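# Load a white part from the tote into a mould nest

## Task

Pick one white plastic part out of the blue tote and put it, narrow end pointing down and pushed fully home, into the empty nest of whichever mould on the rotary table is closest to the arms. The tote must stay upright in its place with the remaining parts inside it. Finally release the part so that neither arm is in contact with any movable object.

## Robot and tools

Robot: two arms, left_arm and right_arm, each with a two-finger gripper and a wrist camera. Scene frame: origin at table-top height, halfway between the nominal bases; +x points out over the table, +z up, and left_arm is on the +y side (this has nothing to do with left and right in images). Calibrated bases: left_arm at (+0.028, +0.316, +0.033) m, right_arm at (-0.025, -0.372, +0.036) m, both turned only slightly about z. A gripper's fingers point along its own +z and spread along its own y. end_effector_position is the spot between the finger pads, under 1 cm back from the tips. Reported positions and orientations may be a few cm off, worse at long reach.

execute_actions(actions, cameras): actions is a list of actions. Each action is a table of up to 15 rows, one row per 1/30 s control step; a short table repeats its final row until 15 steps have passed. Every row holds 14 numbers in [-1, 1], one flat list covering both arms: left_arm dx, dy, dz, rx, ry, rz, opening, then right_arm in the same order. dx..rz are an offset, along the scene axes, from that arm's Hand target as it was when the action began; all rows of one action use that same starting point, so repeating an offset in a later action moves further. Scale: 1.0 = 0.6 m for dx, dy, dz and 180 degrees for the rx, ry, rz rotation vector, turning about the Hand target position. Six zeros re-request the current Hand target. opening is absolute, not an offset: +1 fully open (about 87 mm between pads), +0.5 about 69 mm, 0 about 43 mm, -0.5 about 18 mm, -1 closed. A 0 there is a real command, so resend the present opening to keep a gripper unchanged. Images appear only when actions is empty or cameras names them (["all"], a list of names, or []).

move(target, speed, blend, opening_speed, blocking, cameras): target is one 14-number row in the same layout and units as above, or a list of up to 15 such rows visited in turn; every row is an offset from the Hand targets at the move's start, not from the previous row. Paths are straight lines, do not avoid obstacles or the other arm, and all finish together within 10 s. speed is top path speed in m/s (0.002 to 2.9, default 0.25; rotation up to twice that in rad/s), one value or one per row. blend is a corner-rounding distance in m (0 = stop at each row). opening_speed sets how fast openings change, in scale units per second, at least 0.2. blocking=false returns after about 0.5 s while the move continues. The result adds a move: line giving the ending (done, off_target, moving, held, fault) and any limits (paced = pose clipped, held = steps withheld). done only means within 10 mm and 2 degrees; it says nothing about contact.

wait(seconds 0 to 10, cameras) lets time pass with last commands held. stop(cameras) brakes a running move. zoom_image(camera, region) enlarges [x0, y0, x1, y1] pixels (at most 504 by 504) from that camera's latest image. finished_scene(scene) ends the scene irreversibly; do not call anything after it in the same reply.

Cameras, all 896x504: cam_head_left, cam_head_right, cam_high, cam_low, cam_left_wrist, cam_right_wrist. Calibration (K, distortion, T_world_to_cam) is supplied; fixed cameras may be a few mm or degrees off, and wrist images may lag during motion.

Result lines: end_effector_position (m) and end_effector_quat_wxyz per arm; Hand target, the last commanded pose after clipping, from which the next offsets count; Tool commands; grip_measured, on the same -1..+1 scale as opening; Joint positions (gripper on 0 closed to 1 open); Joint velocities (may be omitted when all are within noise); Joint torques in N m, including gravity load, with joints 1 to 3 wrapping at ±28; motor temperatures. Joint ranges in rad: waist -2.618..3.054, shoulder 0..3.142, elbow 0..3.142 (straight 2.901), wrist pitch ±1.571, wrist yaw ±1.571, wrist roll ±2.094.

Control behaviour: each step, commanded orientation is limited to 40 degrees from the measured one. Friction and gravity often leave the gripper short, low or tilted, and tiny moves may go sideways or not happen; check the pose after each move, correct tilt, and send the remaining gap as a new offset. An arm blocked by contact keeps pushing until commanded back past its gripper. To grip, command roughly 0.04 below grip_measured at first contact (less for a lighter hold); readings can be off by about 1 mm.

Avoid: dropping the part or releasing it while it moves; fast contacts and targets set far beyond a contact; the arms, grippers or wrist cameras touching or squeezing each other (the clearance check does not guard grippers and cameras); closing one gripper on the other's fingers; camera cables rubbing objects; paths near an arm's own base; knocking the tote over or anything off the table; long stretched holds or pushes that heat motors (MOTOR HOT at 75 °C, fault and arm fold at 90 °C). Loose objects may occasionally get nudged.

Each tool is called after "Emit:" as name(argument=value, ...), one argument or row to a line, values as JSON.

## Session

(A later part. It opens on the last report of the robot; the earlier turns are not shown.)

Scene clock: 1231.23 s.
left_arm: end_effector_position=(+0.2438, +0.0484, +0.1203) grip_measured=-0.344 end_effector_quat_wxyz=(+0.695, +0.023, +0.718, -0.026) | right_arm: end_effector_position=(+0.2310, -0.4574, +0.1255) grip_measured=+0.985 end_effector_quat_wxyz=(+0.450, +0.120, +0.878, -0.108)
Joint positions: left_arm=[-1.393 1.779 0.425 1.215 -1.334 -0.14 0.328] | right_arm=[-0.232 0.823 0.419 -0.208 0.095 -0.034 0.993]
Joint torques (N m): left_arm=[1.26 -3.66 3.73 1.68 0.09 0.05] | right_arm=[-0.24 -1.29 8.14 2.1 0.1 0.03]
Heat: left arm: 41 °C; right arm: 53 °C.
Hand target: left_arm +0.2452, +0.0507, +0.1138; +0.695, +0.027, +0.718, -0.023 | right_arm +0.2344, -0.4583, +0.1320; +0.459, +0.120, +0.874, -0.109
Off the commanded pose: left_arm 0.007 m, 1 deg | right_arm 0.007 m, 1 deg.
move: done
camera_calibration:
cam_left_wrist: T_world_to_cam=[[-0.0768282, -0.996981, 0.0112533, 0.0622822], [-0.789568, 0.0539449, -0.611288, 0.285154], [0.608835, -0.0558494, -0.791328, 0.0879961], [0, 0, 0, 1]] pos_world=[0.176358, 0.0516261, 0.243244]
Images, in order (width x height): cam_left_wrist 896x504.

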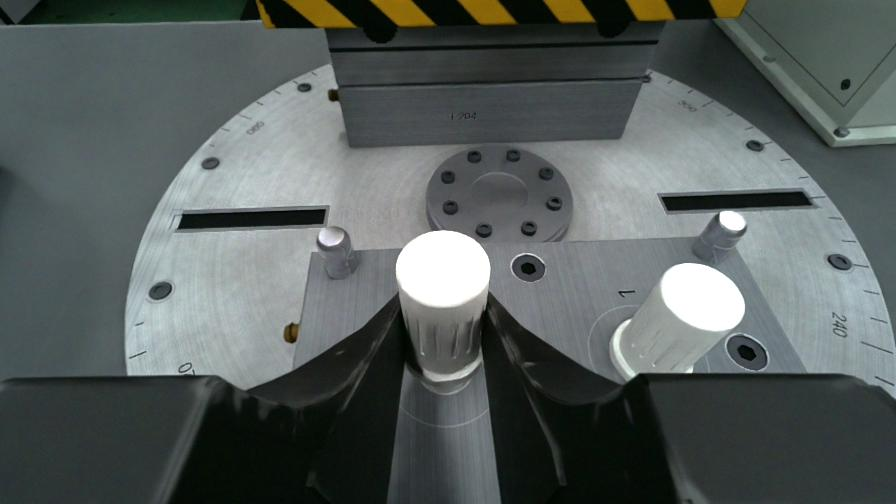

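Emit:
move(
  target=[
    [0.0, -0.004, 0.0, -0.003, 0.0002, 0, -0.45, 0, 0, 0, 0, 0, 0, 1],
  ],
  speed=[0.03],
  cameras=["cam_left_wrist"],
)

Emit:
zoom_image(
  camera="cam_left_wrist",
  region=[390, 320, 510, 440],
)

Scene clock: 1247.60 s.
left_arm: end_effector_position=(+0.2438, +0.0483, +0.1203) grip_measured=-0.344 end_effector_quat_wxyz=(+0.695, +0.023, +0.718, -0.026) | right_arm: end_effector_position=(+0.2310, -0.4574, +0.1255) grip_measured=+0.985 end_effector_quat_wxyz=(+0.450, +0.120, +0.878, -0.108)
Joint positions: left_arm=[-1.393 1.779 0.425 1.215 -1.334 -0.14 0.328] | right_arm=[-0.232 0.823 0.419 -0.208 0.095 -0.034 0.993]
Joint torques (N m): left_arm=[1.17 -3.29 4.46 1.65 0.09 -0.08] | right_arm=[-0.35 -1.28 8.13 2.13 0.09 0.02]
Heat: left arm: 40 °C; right arm: 53 °C.
Hand target: left_arm +0.2452, +0.0483, +0.1138; +0.695, +0.024, +0.718, -0.027 | right_arm +0.2344, -0.4583, +0.1320; +0.459, +0.120, +0.874, -0.109
Off the commanded pose: left_arm 0.007 m, 0 deg | right_arm 0.007 m, 1 deg.
move: done
camera_calibration:
cam_left_wrist: T_world_to_cam=[[-0.0768572, -0.996975, 0.0116074, 0.0621983], [-0.789534, 0.0537478, -0.611348, 0.285235], [0.608875, -0.056151, -0.791277, 0.0880714], [0, 0, 0, 1]] pos_world=[0.176359, 0.0516246, 0.243345]
Images, in order (width x height): cam_left_wrist 896x504.

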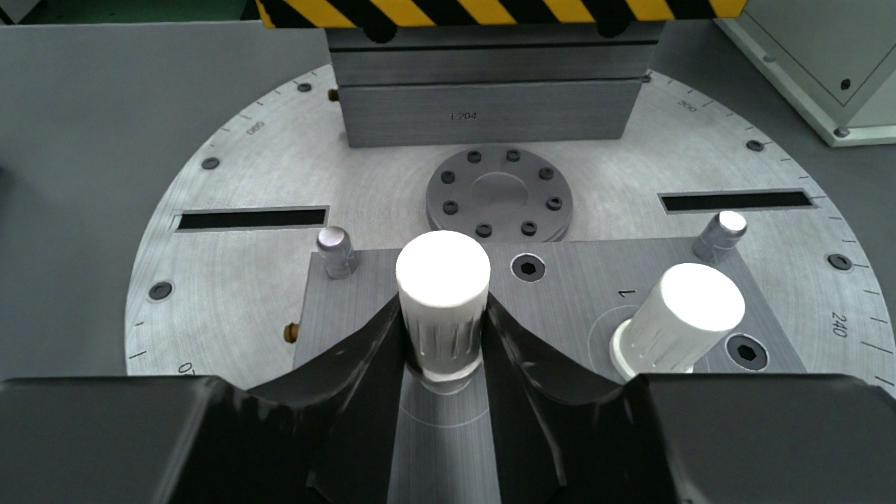

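Scaled by 4.200 from the camera's 896x504 image, which has a finer 1280x720 frame.

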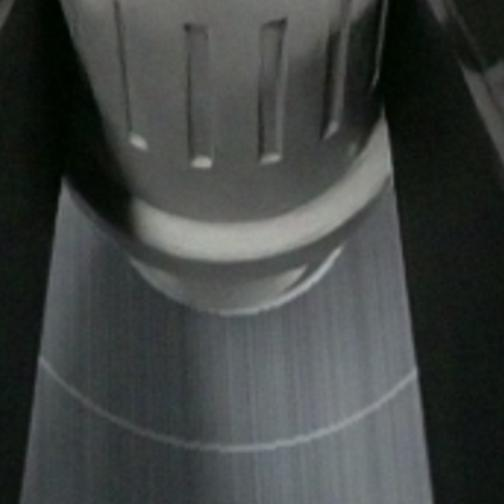

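Emit:
execute_actions(
  actions=[],
  cameras=["cam_left_wrist", "cam_low"],
)

Emit:
zoom_image(
  camera="cam_left_wrist",
  region=[390, 320, 510, 440],
)

Scene clock: 1288.60 s.
left_arm: end_effector_position=(+0.2438, +0.0483, +0.1203) grip_measured=-0.344 end_effector_quat_wxyz=(+0.695, +0.023, +0.718, -0.026) | right_arm: end_effector_position=(+0.2310, -0.4574, +0.1255) grip_measured=+0.985 end_effector_quat_wxyz=(+0.450, +0.120, +0.878, -0.108)
Joint positions: left_arm=[-1.393 1.779 0.425 1.215 -1.334 -0.14 0.328] | right_arm=[-0.232 0.823 0.419 -0.208 0.095 -0.034 0.993]
Joint velocities: within noise
Joint torques (N m): left_arm=[1.16 -3.32 4.45 1.66 0.08 -0.08] | right_arm=[-0.31 -1.32 8.14 2.11 0.07 0.03]
Motor temperatures (°C): left_arm=[28 35 38 39 27 29 31] | right_arm=[29 32 53 45 27 28 31]
Heat: left arm: 39 °C; right arm: 53 °C.
Hand target: left_arm +0.2452, +0.0483, +0.1138; +0.695, +0.024, +0.718, -0.027 | right_arm +0.2344, -0.4583, +0.1320; +0.459, +0.120, +0.874, -0.109
Tool commands: left_gripper/opening=-0.45 right_gripper/opening=+1.0
Off the commanded pose: left_arm 0.007 m, 0 deg | right_arm 0.007 m, 1 deg.
camera_calibration:
cam_left_wrist: T_world_to_cam=[[-0.0768572, -0.996975, 0.0116074, 0.0621983], [-0.789534, 0.0537478, -0.611348, 0.285235], [0.608875, -0.056151, -0.791277, 0.0880714], [0, 0, 0, 1]] pos_world=[0.176359, 0.0516246, 0.243345]
Images, in order (width x height): cam_low 896x504, cam_left_wrist 896x504.

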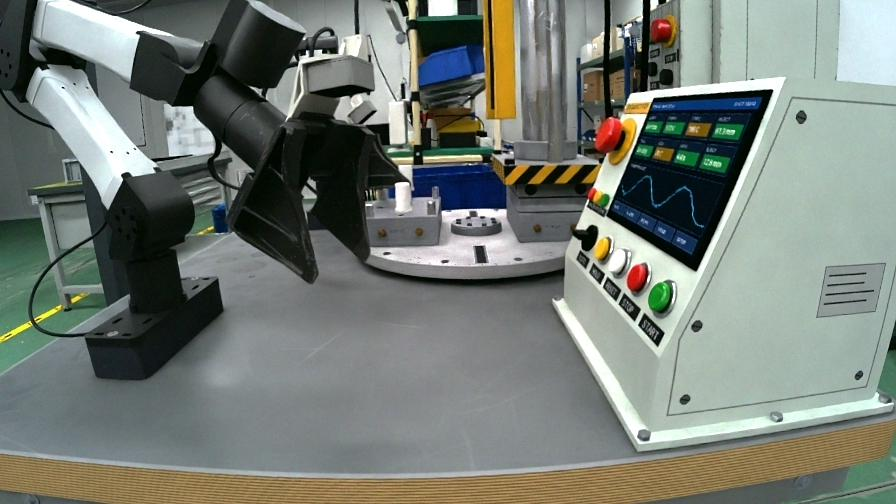

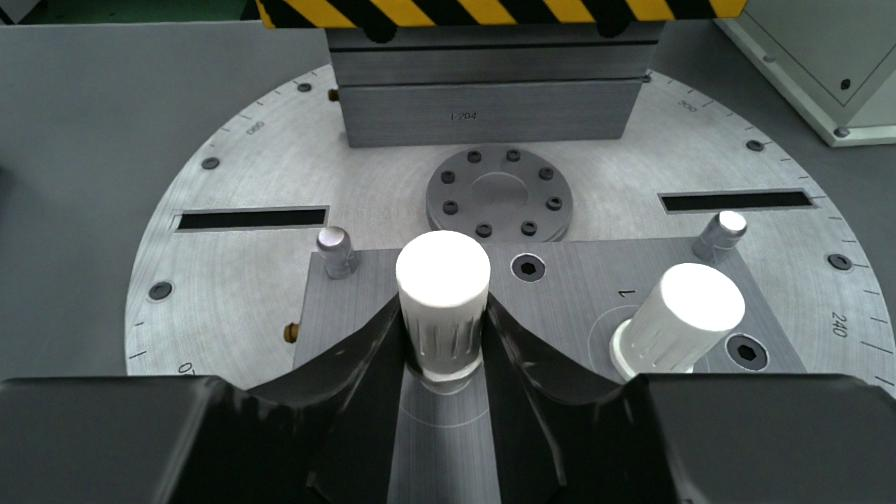

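Scaled by 4.200 from the camera's 896x504 image, which has a finer 1280x720 frame.

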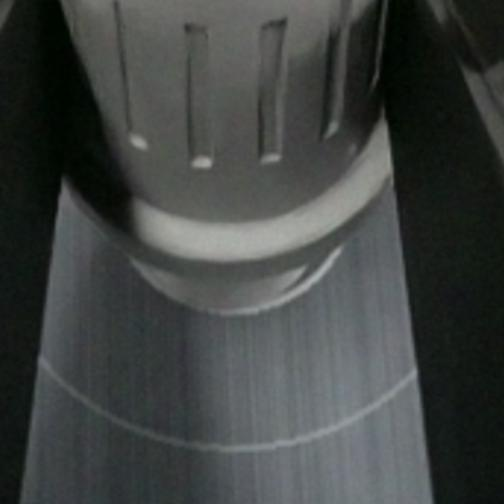

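Emit:
zoom_image(
  camera="cam_low",
  region=[350, 140, 470, 260],
)

Emit:
zoom_image(
  camera="cam_left_wrist",
  region=[380, 220, 780, 420],
)

Scaled by 4.200 from the camera's 896x504 image, which has a finer 1280x720 frame.

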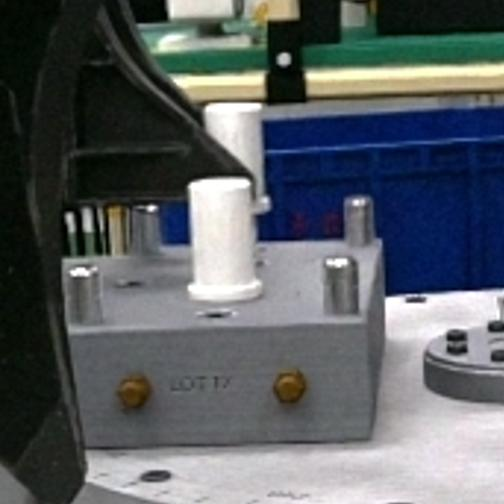

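Scaled by 1.260 from the camera's 896x504 image, which has a finer 1280x720 frame.

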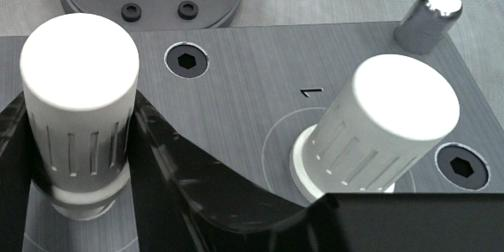

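Emit:
move(
  target=[0, -0.006, 0, 0, 0, 0, -0.45, 0, 0, 0, 0, 0, 0, 1],
  speed=0.008,
  cameras=["cam_left_wrist", "cam_low"],
)

Emit:
zoom_image(
  camera="cam_left_wrist",
  region=[390, 320, 510, 440],
)

Scene clock: 1317.90 s.
left_arm: end_effector_position=(+0.2443, +0.0464, +0.1161) grip_measured=-0.344 end_effector_quat_wxyz=(+0.694, +0.027, +0.719, -0.024) | right_arm: end_effector_position=(+0.2310, -0.4574, +0.1255) grip_measured=+0.985 end_effector_quat_wxyz=(+0.450, +0.120, +0.878, -0.108)
Joint positions: left_arm=[-1.392 1.804 0.431 1.226 -1.331 -0.139 0.328] | right_arm=[-0.232 0.823 0.419 -0.208 0.095 -0.034 0.993]
Joint torques (N m): left_arm=[0.91 -4.33 5.09 1.58 0.03 -0.04] | right_arm=[-0.29 -1.26 8.01 2.13 0.09 -0.01]
Heat: left arm: 39 °C; right arm: 53 °C.
Hand target: left_arm +0.2452, +0.0447, +0.1138; +0.695, +0.024, +0.718, -0.027 | right_arm +0.2344, -0.4583, +0.1320; +0.459, +0.120, +0.874, -0.109
Off the commanded pose: left_arm 0.003 m, 0 deg | right_arm 0.007 m, 1 deg.
move: done
camera_calibration:
cam_left_wrist: T_world_to_cam=[[-0.0783836, -0.996917, 0.00354432, 0.0616297], [-0.790406, 0.059979, -0.60964, 0.282804], [0.607548, -0.0505872, -0.79267, 0.0844525], [0, 0, 0, 1]] pos_world=[0.177052, 0.0487496, 0.239133]
Images, in order (width x height): cam_low 896x504, cam_left_wrist 896x504.

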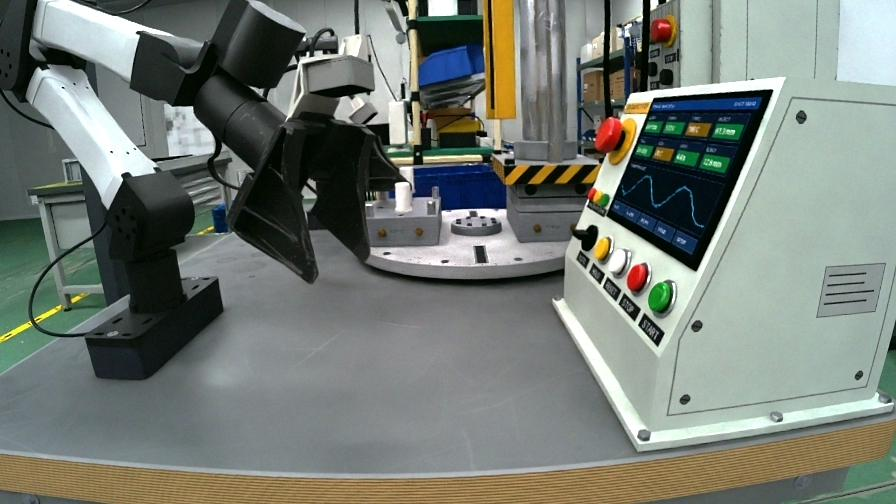

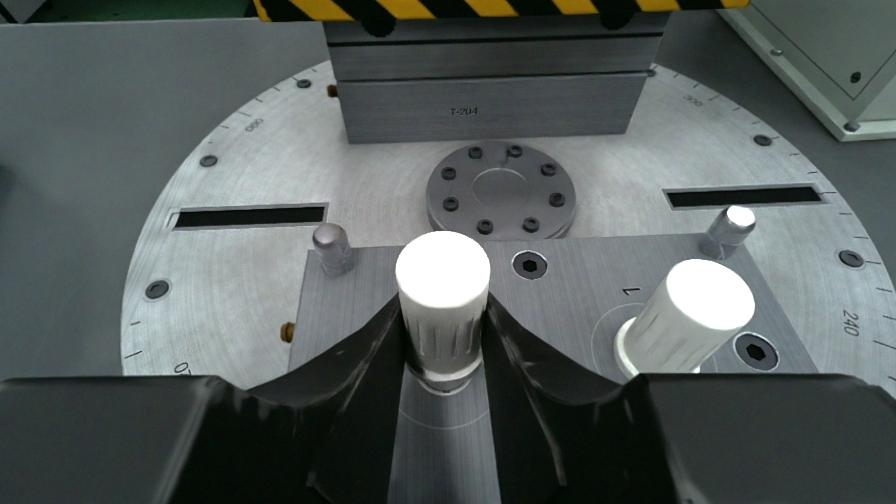

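Scaled by 4.200 from the camera's 896x504 image, which has a finer 1280x720 frame.

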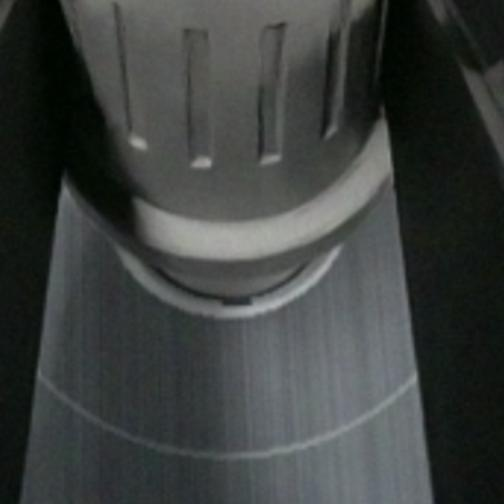

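Emit:
zoom_image(
  camera="cam_low",
  region=[350, 140, 470, 260],
)

Emit:
zoom_image(
  camera="cam_left_wrist",
  region=[415, 360, 475, 420],
)

Scaled by 4.200 from the camera's 896x504 image, which has a finer 1280x720 frame.

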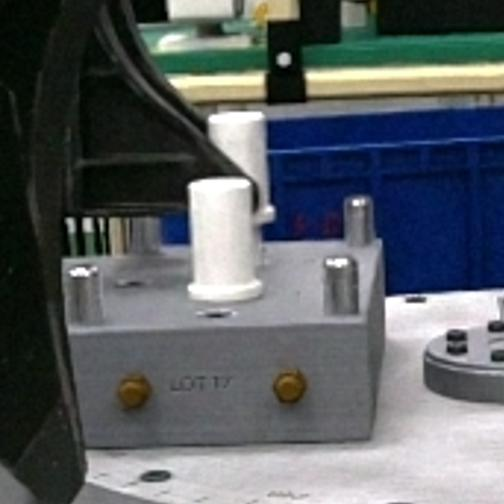

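Scaled by 8.400 from the camera's 896x504 image, which has a finer 1280x720 frame.

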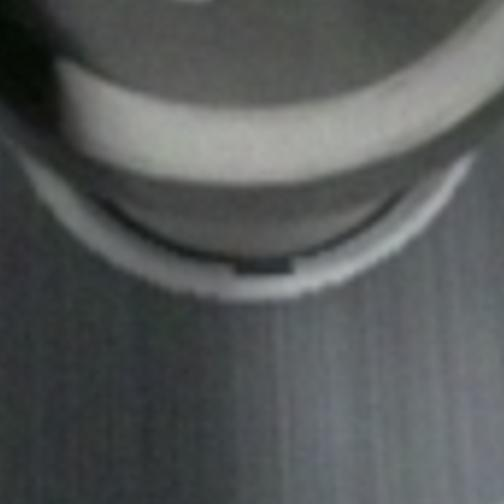

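Emit:
move(
  target=[0, 0.0015, -0.0097, 0, 0, 0, -0.45, 0, 0, 0, 0, 0, 0, 1],
  speed=0.01,
  cameras=["cam_left_wrist", "cam_low"],
)

Emit:
zoom_image(
  camera="cam_left_wrist",
  region=[390, 320, 510, 440],
)

Emit:
zoom_image(
  camera="cam_low",
  region=[350, 140, 470, 260],
)

Scene clock: 1334.63 s.
left_arm: end_effector_position=(+0.2443, +0.0462, +0.1097) grip_measured=-0.344 end_effector_quat_wxyz=(+0.692, +0.033, +0.720, -0.020) | right_arm: end_effector_position=(+0.2310, -0.4574, +0.1255) grip_measured=+0.985 end_effector_quat_wxyz=(+0.450, +0.120, +0.878, -0.108)
Joint positions: left_arm=[-1.391 1.827 0.431 1.228 -1.327 -0.146 0.328] | right_arm=[-0.232 0.823 0.419 -0.208 0.095 -0.034 0.993]
Joint torques (N m): left_arm=[0.92 -4.27 4.45 1.79 -0.01 -0.06] | right_arm=[-0.39 -1.32 8.06 2.12 0.08 0.01]
Heat: left arm: 40 °C; right arm: 53 °C.
Hand target: left_arm +0.2452, +0.0456, +0.1080; +0.695, +0.024, +0.718, -0.026 | right_arm +0.2344, -0.4583, +0.1320; +0.459, +0.120, +0.874, -0.109
Off the commanded pose: left_arm 0.002 m, 1 deg | right_arm 0.007 m, 1 deg.
move: done
camera_calibration:
cam_left_wrist: T_world_to_cam=[[-0.0815143, -0.99662, -0.0101859, 0.0636861], [-0.792946, 0.0710404, -0.605136, 0.278576], [0.603815, -0.0412504, -0.796057, 0.0802469], [0, 0, 0, 1]] pos_world=[0.177632, 0.0469909, 0.233106]
Images, in order (width x height): cam_low 896x504, cam_left_wrist 896x504.

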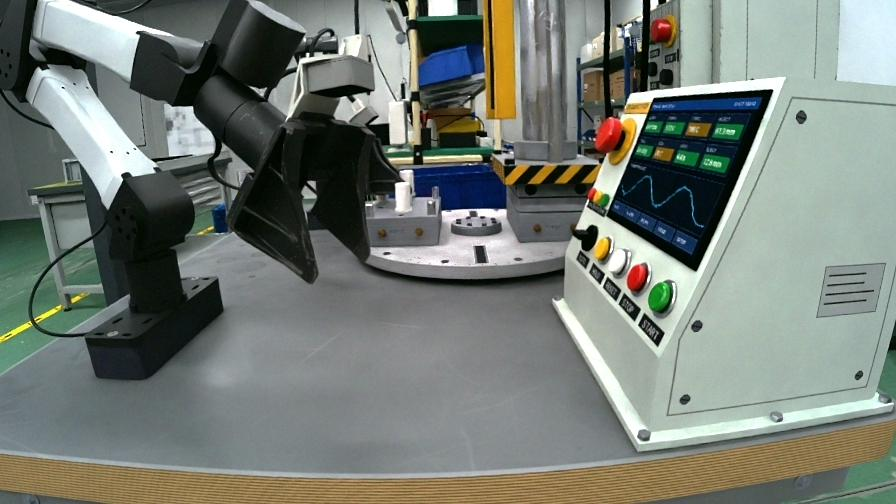

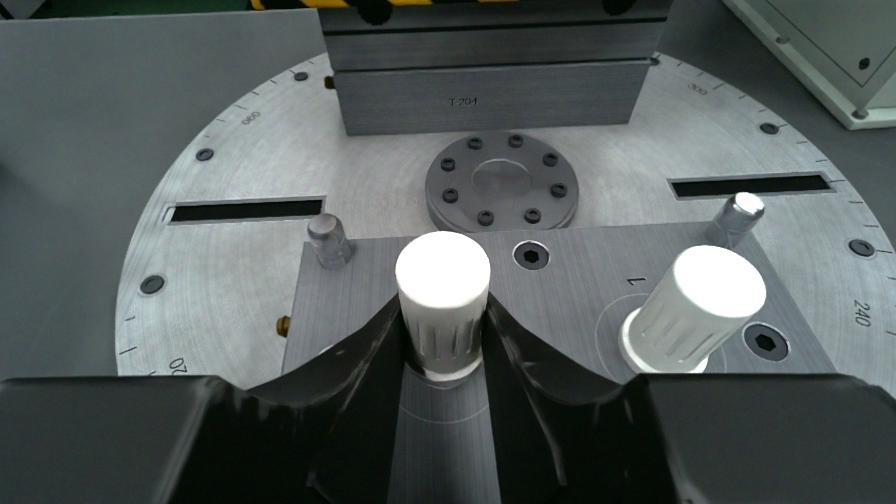

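Scaled by 4.200 from the camera's 896x504 image, which has a finer 1280x720 frame.

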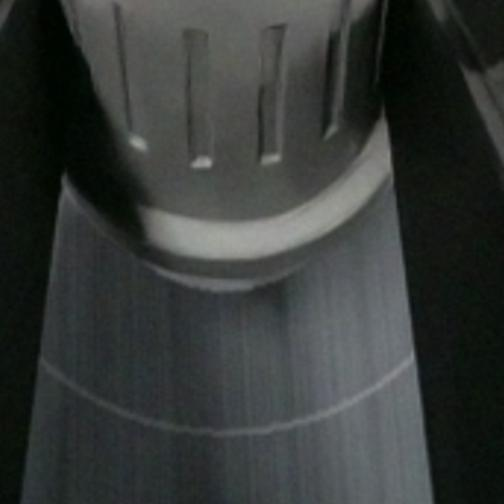

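Scaled by 4.200 from the camera's 896x504 image, which has a finer 1280x720 frame.

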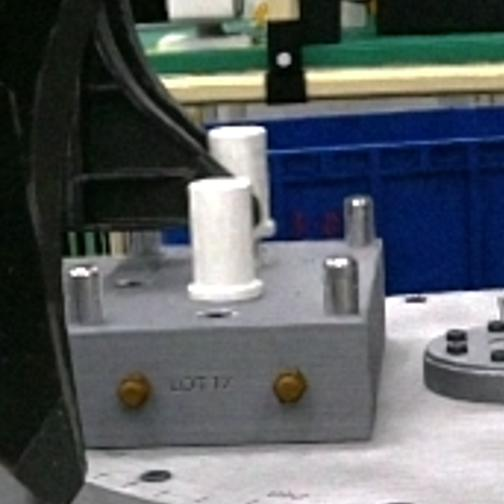

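Emit:
move(
  target=[0, 0.004, -0.005, -0.0056, 0.0004, 0, -0.45, 0, 0, 0, 0, 0, 0, 1],
  speed=0.01,
)

Scene clock: 1350.53 s.
left_arm: end_effector_position=(+0.2446, +0.0461, +0.1081) grip_measured=-0.344 end_effector_quat_wxyz=(+0.692, +0.028, +0.721, -0.023) | right_arm: end_effector_position=(+0.2310, -0.4574, +0.1255) grip_measured=+0.985 end_effector_quat_wxyz=(+0.450, +0.120, +0.878, -0.108)
Joint positions: left_arm=[-1.39 1.832 0.431 1.228 -1.327 -0.162 0.328] | right_arm=[-0.232 0.823 0.419 -0.208 0.095 -0.034 0.993]
Joint torques (N m): left_arm=[1.05 -4.37 3.12 1.9 0.02 -0.14] | right_arm=[-0.34 -1.29 8.14 2.11 0.11 0.01]
Heat: left arm: 40 °C; right arm: 53 °C.
Hand target: left_arm +0.2453, +0.0481, +0.1050; +0.694, +0.018, +0.719, -0.033 | right_arm +0.2344, -0.4583, +0.1320; +0.459, +0.120, +0.874, -0.109
Off the commanded pose: left_arm 0.004 m, 2 deg | right_arm 0.007 m, 1 deg.
move: done

Emit:
move(
  target=[0, 0, -0.0067, 0, 0, 0, -0.45, 0, 0, 0, 0, 0, 0, 1],
  speed=0.01,
  cameras=["cam_left_wrist", "cam_low"],
)

Emit:
zoom_image(
  camera="cam_left_wrist",
  region=[390, 320, 510, 440],
)

Emit:
zoom_image(
  camera="cam_low",
  region=[350, 140, 470, 260],
)

Scene clock: 1358.03 s.
left_arm: end_effector_position=(+0.2445, +0.0459, +0.1036) grip_measured=-0.344 end_effector_quat_wxyz=(+0.691, +0.028, +0.722, -0.023) | right_arm: end_effector_position=(+0.2310, -0.4574, +0.1255) grip_measured=+0.985 end_effector_quat_wxyz=(+0.450, +0.120, +0.878, -0.108)
Joint positions: left_arm=[-1.39 1.853 0.43 1.241 -1.327 -0.171 0.328] | right_arm=[-0.232 0.823 0.419 -0.208 0.095 -0.034 0.993]
Joint torques (N m): left_arm=[1.03 -4.41 2.95 1.96 0 -0.09] | right_arm=[-0.32 -1.31 8.06 2.14 0.07 0.04]
Heat: left arm: 41 °C; right arm: 53 °C.
Hand target: left_arm +0.2453, +0.0480, +0.1010; +0.694, +0.017, +0.719, -0.033 | right_arm +0.2344, -0.4583, +0.1320; +0.459, +0.120, +0.874, -0.109
Off the commanded pose: left_arm 0.003 m, 2 deg | right_arm 0.007 m, 1 deg.
move: done
camera_calibration:
cam_left_wrist: T_world_to_cam=[[-0.0789988, -0.996874, 0.00125796, 0.0616096], [-0.795641, 0.0622914, -0.602557, 0.275787], [0.600595, -0.0486022, -0.798075, 0.0765518], [0, 0, 0, 1]] pos_world=[0.178317, 0.0479584, 0.227194]
Images, in order (width x height): cam_low 896x504, cam_left_wrist 896x504.

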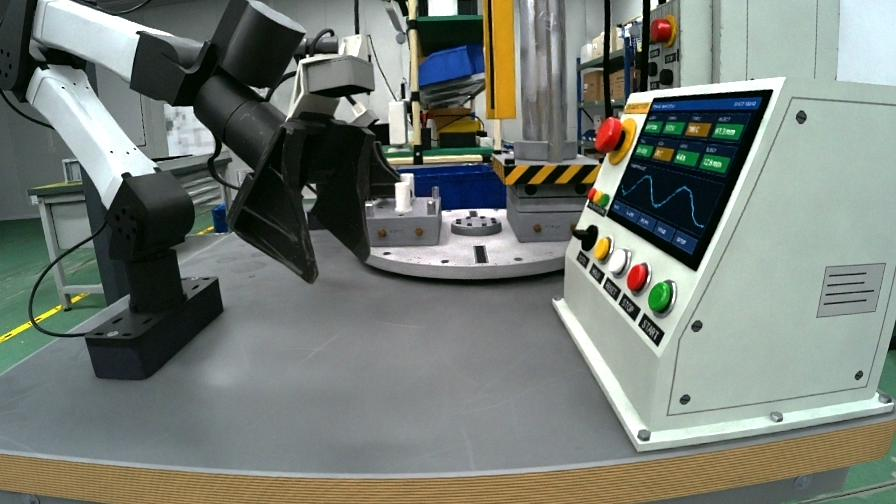

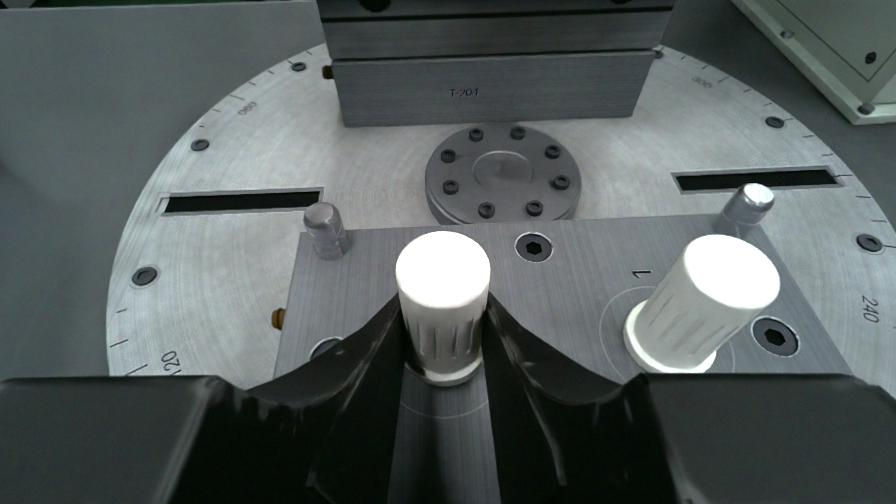

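Scaled by 4.200 from the camera's 896x504 image, which has a finer 1280x720 frame.

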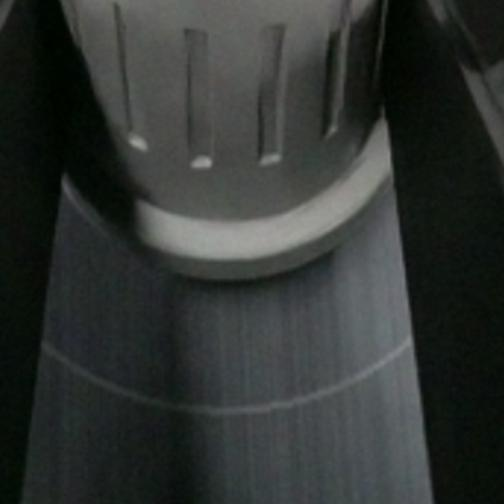

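Scaled by 4.200 from the camera's 896x504 image, which has a finer 1280x720 frame.

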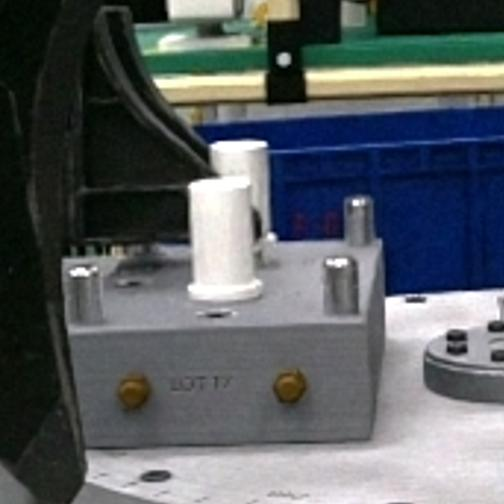

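Emit:
move(
  target=[0, 0, -0.008, 0, -0.003, 0, -0.45, 0, 0, 0, 0, 0, 0, 1],
  speed=0.01,
)

Emit:
move(
  target=[0, 0, -0.004, 0, 0, 0, -0.45, 0, 0, 0, 0, 0, 0, 1],
  speed=0.01,
  cameras=["cam_left_wrist", "cam_low"],
)

Emit:
zoom_image(
  camera="cam_left_wrist",
  region=[390, 320, 510, 440],
)

Emit:
zoom_image(
  camera="cam_low",
  region=[350, 140, 470, 260],
)

Scene clock: 1370.80 s.
left_arm: end_effector_position=(+0.2447, +0.0461, +0.0966) grip_measured=-0.344 end_effector_quat_wxyz=(+0.692, +0.028, +0.721, -0.023) | right_arm: end_effector_position=(+0.2310, -0.4574, +0.1255) grip_measured=+0.985 end_effector_quat_wxyz=(+0.450, +0.120, +0.878, -0.108)
Joint positions: left_arm=[-1.39 1.9 0.425 1.305 -1.327 -0.16 0.328] | right_arm=[-0.232 0.823 0.419 -0.208 0.095 -0.034 0.993]
Joint torques (N m): left_arm=[0.88 -4.53 2.74 2.11 -0.03 0.05] | right_arm=[-0.39 -1.4 8.2 2.14 0.09 0.03]
Heat: left arm: 41 °C; right arm: 53 °C.
Hand target: left_arm +0.2452, +0.0481, +0.0962; +0.698, +0.018, +0.715, -0.033 | right_arm +0.2344, -0.4583, +0.1320; +0.459, +0.120, +0.874, -0.109
Off the commanded pose: left_arm 0.002 m, 2 deg | right_arm 0.007 m, 1 deg.
move: done

Scene clock: 1371.73 s.
left_arm: end_effector_position=(+0.2449, +0.0458, +0.0961) grip_measured=-0.344 end_effector_quat_wxyz=(+0.693, +0.027, +0.720, -0.024) | right_arm: end_effector_position=(+0.2310, -0.4574, +0.1255) grip_measured=+0.985 end_effector_quat_wxyz=(+0.450, +0.120, +0.878, -0.108)
Joint positions: left_arm=[-1.39 1.911 0.425 1.328 -1.328 -0.151 0.328] | right_arm=[-0.232 0.823 0.419 -0.208 0.095 -0.034 0.993]
Joint torques (N m): left_arm=[0.9 -4.23 2.58 2.03 -0.01 -0.02] | right_arm=[-0.31 -1.22 8.09 2.12 0.08 0.01]
Heat: left arm: 41 °C; right arm: 53 °C.
Hand target: left_arm +0.2452, +0.0481, +0.0937; +0.698, +0.018, +0.715, -0.032 | right_arm +0.2344, -0.4583, +0.1320; +0.459, +0.120, +0.874, -0.109
Off the commanded pose: left_arm 0.003 m, 2 deg | right_arm 0.007 m, 1 deg.
move: done
camera_calibration:
cam_left_wrist: T_world_to_cam=[[-0.0787138, -0.996888, 0.00439639, 0.0611455], [-0.792214, 0.0598746, -0.607299, 0.27135], [0.605145, -0.0512857, -0.794462, 0.068976], [0, 0, 0, 1]] pos_world=[0.17804, 0.0482457, 0.21932]
Images, in order (width x height): cam_low 896x504, cam_left_wrist 896x504.

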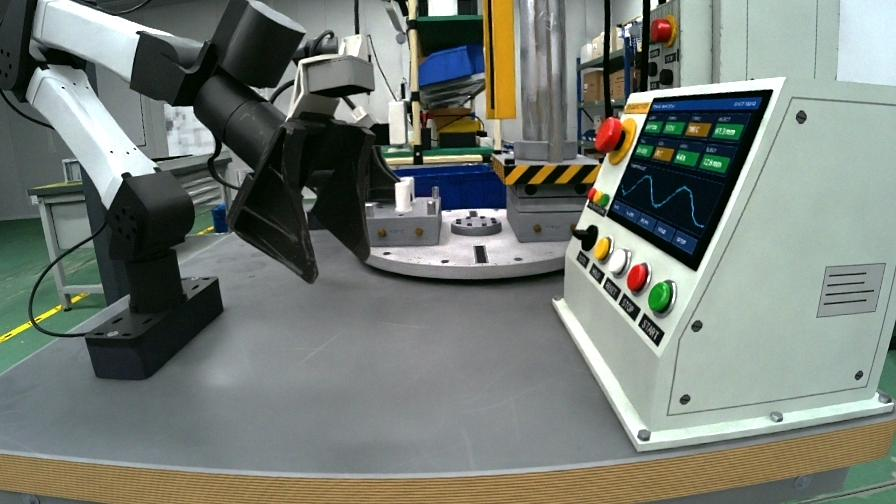

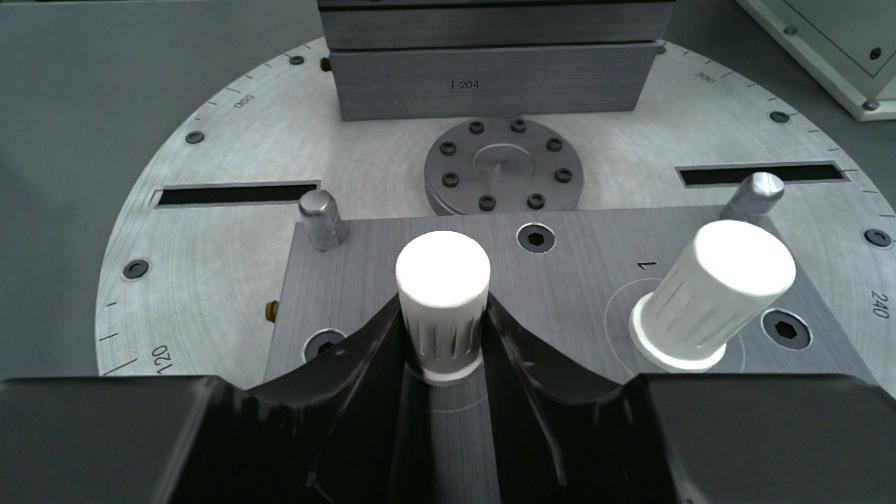

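Scaled by 4.200 from the camera's 896x504 image, which has a finer 1280x720 frame.

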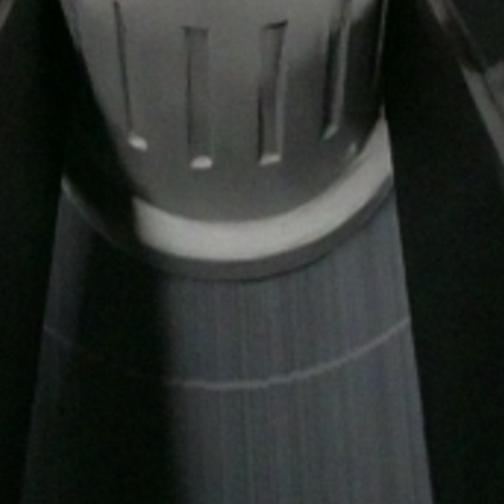

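Scaled by 4.200 from the camera's 896x504 image, which has a finer 1280x720 frame.

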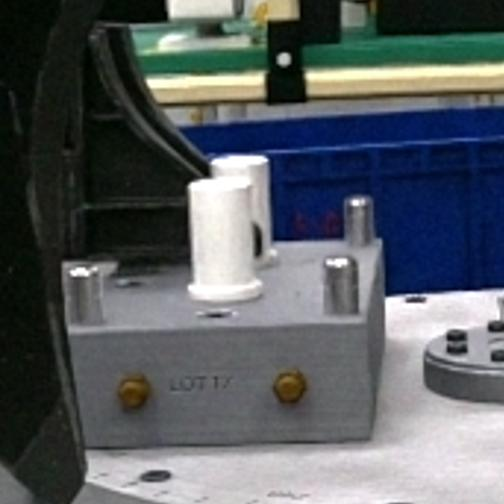

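Emit:
move(
  target=[0, 0, -0.004, 0, 0, 0, -0.45, 0, 0, 0, 0, 0, 0, 1],
  speed=0.01,
  cameras=["cam_left_wrist", "cam_low"],
)

Emit:
zoom_image(
  camera="cam_left_wrist",
  region=[390, 320, 510, 440],
)

Emit:
zoom_image(
  camera="cam_low",
  region=[390, 150, 450, 210],
)

Scene clock: 1381.97 s.
left_arm: end_effector_position=(+0.2452, +0.0460, +0.0958) grip_measured=-0.344 end_effector_quat_wxyz=(+0.695, +0.023, +0.719, -0.025) | right_arm: end_effector_position=(+0.2310, -0.4574, +0.1255) grip_measured=+0.985 end_effector_quat_wxyz=(+0.450, +0.120, +0.878, -0.108)
Joint positions: left_arm=[-1.39 1.923 0.425 1.354 -1.332 -0.143 0.328] | right_arm=[-0.232 0.823 0.419 -0.208 0.095 -0.034 0.993]
Joint torques (N m): left_arm=[0.9 -3.96 2.5 1.97 0.05 -0.05] | right_arm=[-0.27 -1.28 8.1 2.13 0.07 0.03]
Heat: left arm: 41 °C; right arm: 53 °C.
Hand target: left_arm +0.2452, +0.0481, +0.0913; +0.698, +0.018, +0.715, -0.032 | right_arm +0.2344, -0.4583, +0.1320; +0.459, +0.120, +0.874, -0.109
Off the commanded pose: left_arm 0.005 m, 1 deg | right_arm 0.007 m, 1 deg.
move: done
camera_calibration:
cam_left_wrist: T_world_to_cam=[[-0.0744762, -0.99717, 0.0102342, 0.0598085], [-0.790335, 0.0527635, -0.610398, 0.271562], [0.608131, -0.0535486, -0.792028, 0.0677878], [0, 0, 0, 1]] pos_world=[0.177856, 0.0489406, 0.218839]
Images, in order (width x height): cam_low 896x504, cam_left_wrist 896x504.

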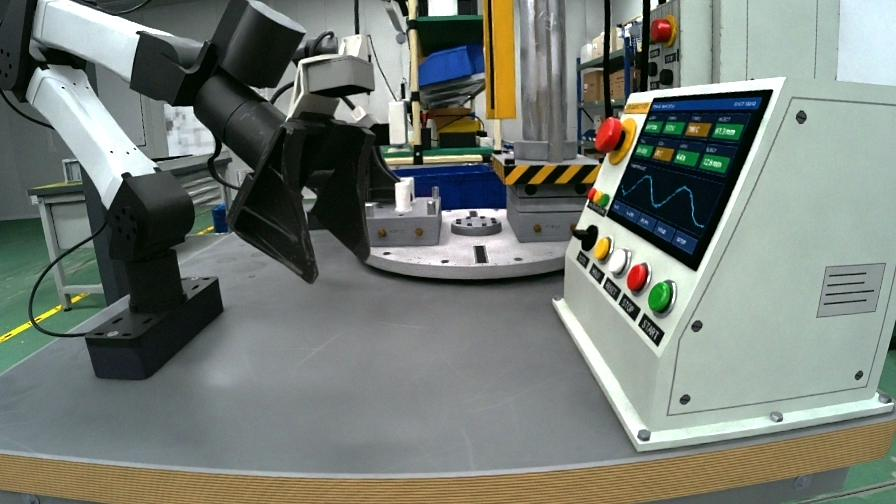

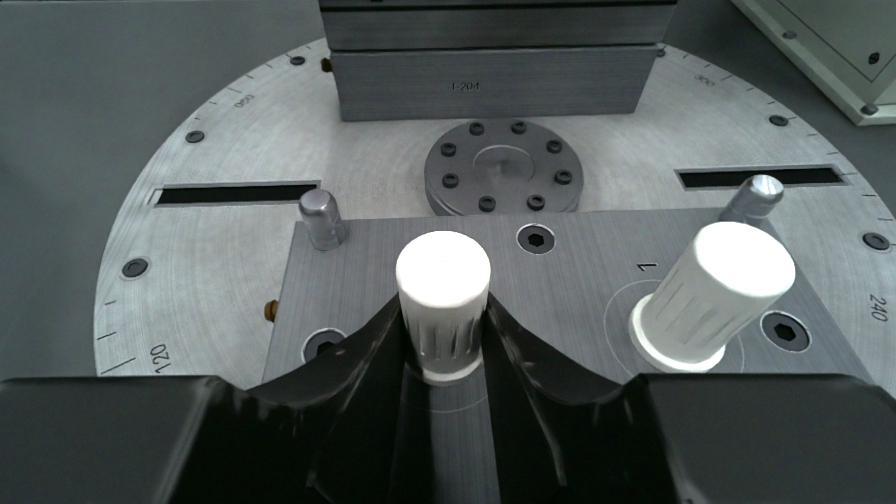

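Scaled by 4.200 from the camera's 896x504 image, which has a finer 1280x720 frame.

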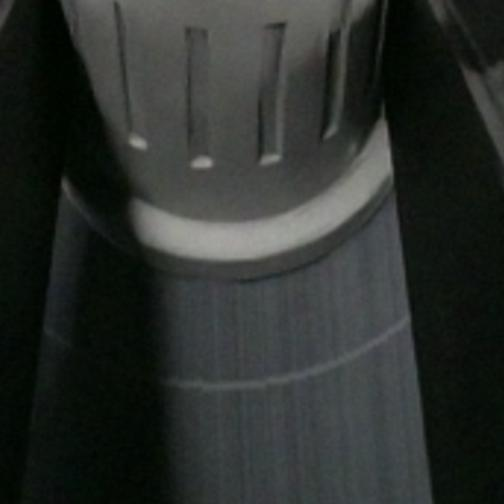

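Scaled by 8.400 from the camera's 896x504 image, which has a finer 1280x720 frame.

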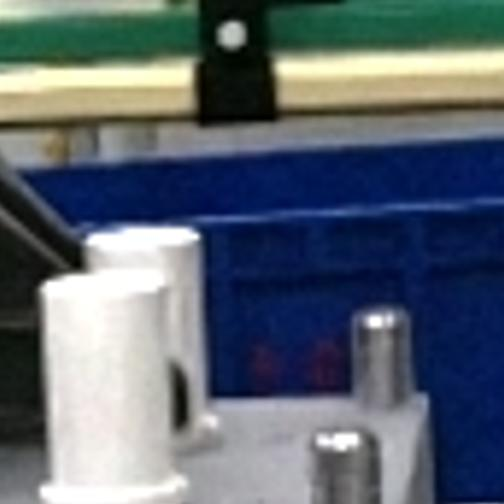

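Emit:
move(
  target=[0, -0.0035, 0.0042, 0.0055, 0.003, 0.0008, -0.45, 0, 0, 0, 0, 0, 0, 1],
  speed=0.02,
)

Emit:
move(
  target=[0, 0, 0, 0, 0, 0, -0.22, 0, 0, 0, 0, 0, 0, 1],
  opening_speed=0.2,
  speed=0.02,
  cameras=["cam_left_wrist", "cam_low"],
)

Emit:
zoom_image(
  camera="cam_left_wrist",
  region=[380, 290, 510, 420],
)

Emit:
zoom_image(
  camera="cam_low",
  region=[390, 150, 450, 210],
)

Scene clock: 1401.77 s.
left_arm: end_effector_position=(+0.2451, +0.0462, +0.0956) grip_measured=-0.344 end_effector_quat_wxyz=(+0.694, +0.024, +0.719, -0.024) | right_arm: end_effector_position=(+0.2310, -0.4574, +0.1255) grip_measured=+0.985 end_effector_quat_wxyz=(+0.450, +0.120, +0.878, -0.108)
Joint positions: left_arm=[-1.39 1.923 0.425 1.351 -1.332 -0.143 0.328] | right_arm=[-0.232 0.823 0.419 -0.208 0.095 -0.034 0.993]
Joint torques (N m): left_arm=[0.75 -5.33 3.82 1.51 0.03 -0.04] | right_arm=[-0.38 -1.28 8.06 2.15 0.07 -0.01]
Heat: left arm: 41 °C; right arm: 53 °C.
Hand target: left_arm +0.2452, +0.0460, +0.0938; +0.694, +0.023, +0.719, -0.026 | right_arm +0.2344, -0.4583, +0.1320; +0.459, +0.120, +0.874, -0.109
Off the commanded pose: left_arm 0.002 m, 0 deg | right_arm 0.007 m, 1 deg.
move: done

Scene clock: 1403.13 s.
left_arm: end_effector_position=(+0.2449, +0.0447, +0.0956) grip_measured=-0.221 end_effector_quat_wxyz=(+0.694, +0.026, +0.719, -0.025) | right_arm: end_effector_position=(+0.2310, -0.4574, +0.1255) grip_measured=+0.985 end_effector_quat_wxyz=(+0.450, +0.120, +0.878, -0.108)
Joint positions: left_arm=[-1.391 1.923 0.429 1.347 -1.329 -0.142 0.39] | right_arm=[-0.232 0.823 0.419 -0.208 0.095 -0.034 0.993]
Joint torques (N m): left_arm=[0.81 -5.38 3.55 1.53 -0.01 -0.05] | right_arm=[-0.32 -1.18 8.02 2.12 0.07 0.01]
Heat: left arm: 41 °C; right arm: 53 °C.
Hand target: left_arm +0.2452, +0.0459, +0.0939; +0.694, +0.023, +0.719, -0.026 | right_arm +0.2344, -0.4583, +0.1320; +0.459, +0.120, +0.874, -0.109
Off the commanded pose: left_arm 0.002 m, 0 deg | right_arm 0.007 m, 1 deg.
move: done
camera_calibration:
cam_left_wrist: T_world_to_cam=[[-0.0786558, -0.996882, 0.0062534, 0.0598037], [-0.790691, 0.0585642, -0.609408, 0.27107], [0.607142, -0.052878, -0.792832, 0.0680021], [0, 0, 0, 1]] pos_world=[0.17775, 0.047338, 0.218732]
Images, in order (width x height): cam_low 896x504, cam_left_wrist 896x504.

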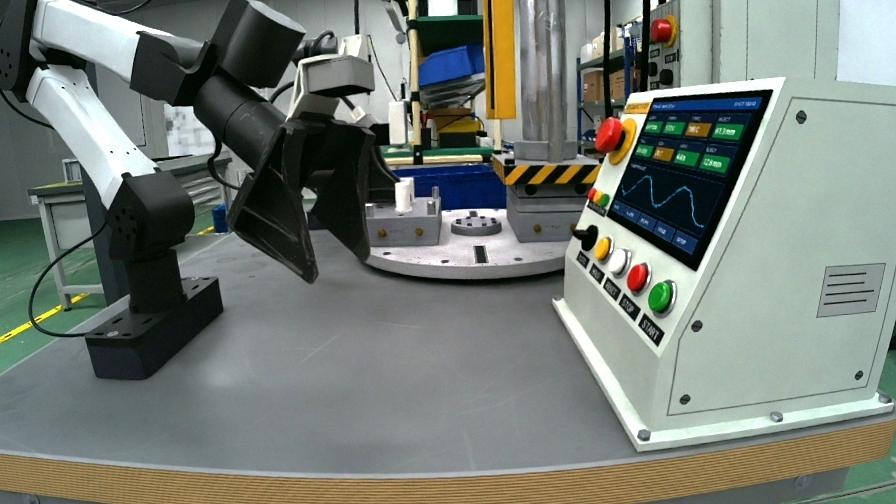

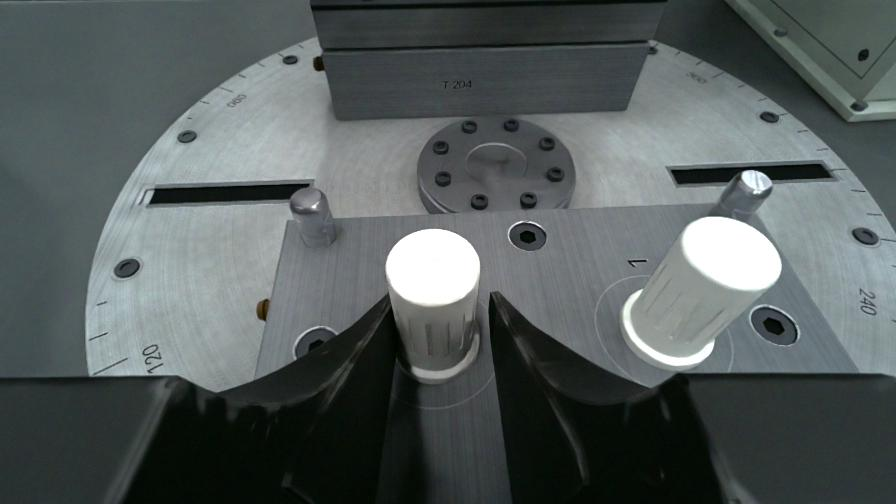

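Scaled by 3.877 from the camera's 896x504 image, which has a finer 1280x720 frame.

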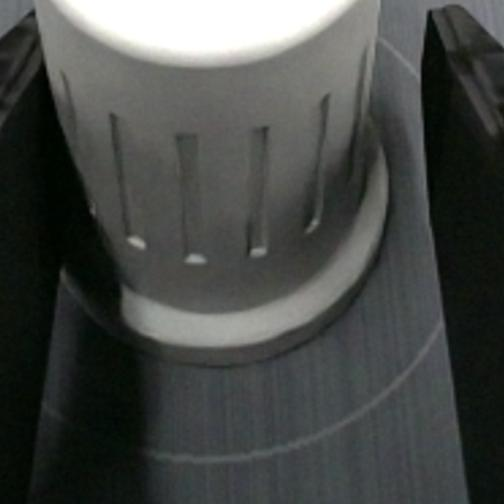

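Scaled by 8.400 from the camera's 896x504 image, which has a finer 1280x720 frame.

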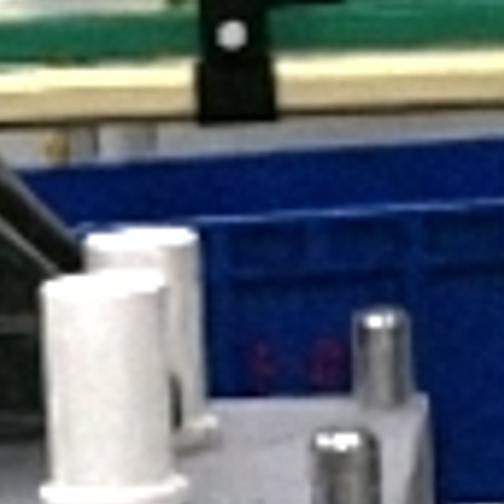

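Emit:
move(
  target=[0, 0.002, 0, 0, 0, 0, -0.15, 0, 0, 0, 0, 0, 0, 1],
  opening_speed=0.2,
  speed=0.02,
  cameras=["cam_left_wrist"],
)

Emit:
zoom_image(
  camera="cam_left_wrist",
  region=[340, 220, 530, 410],
)

Scene clock: 1413.70 s.
left_arm: end_effector_position=(+0.2446, +0.0429, +0.0960) grip_measured=-0.151 end_effector_quat_wxyz=(+0.694, +0.024, +0.719, -0.029) | right_arm: end_effector_position=(+0.2310, -0.4574, +0.1255) grip_measured=+0.985 end_effector_quat_wxyz=(+0.450, +0.120, +0.878, -0.108)
Joint positions: left_arm=[-1.392 1.923 0.432 1.346 -1.327 -0.15 0.425] | right_arm=[-0.232 0.823 0.419 -0.208 0.095 -0.034 0.993]
Joint torques (N m): left_arm=[1.03 -5.6 2.86 1.57 -0.03 0.02] | right_arm=[-0.38 -1.32 8.09 2.12 0.09 0.03]
Heat: left arm: 40 °C; right arm: 53 °C.
Hand target: left_arm +0.2452, +0.0471, +0.0939; +0.694, +0.023, +0.719, -0.026 | right_arm +0.2344, -0.4583, +0.1320; +0.459, +0.120, +0.874, -0.109
Off the commanded pose: left_arm 0.005 m, 0 deg | right_arm 0.007 m, 1 deg.
move: done
camera_calibration:
cam_left_wrist: T_world_to_cam=[[-0.0822062, -0.996483, 0.0162433, 0.0579542], [-0.79083, 0.0553049, -0.609532, 0.271374], [0.60649, -0.062953, -0.792595, 0.0689708], [0, 0, 0, 1]] pos_world=[0.177545, 0.047084, 0.219136]
Images, in order (width x height): cam_left_wrist 896x504.

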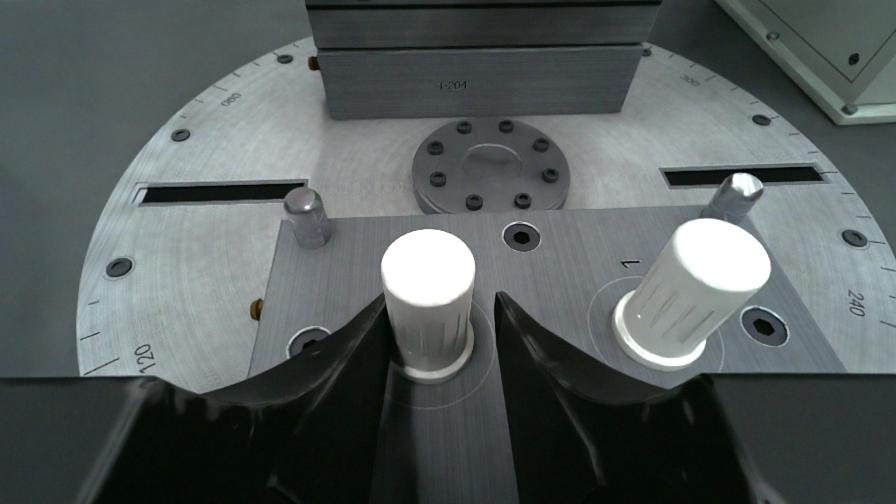

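Scaled by 2.653 from the camera's 896x504 image, which has a finer 1280x720 frame.

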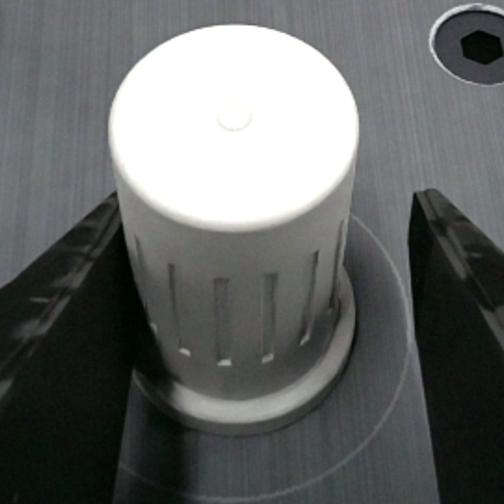

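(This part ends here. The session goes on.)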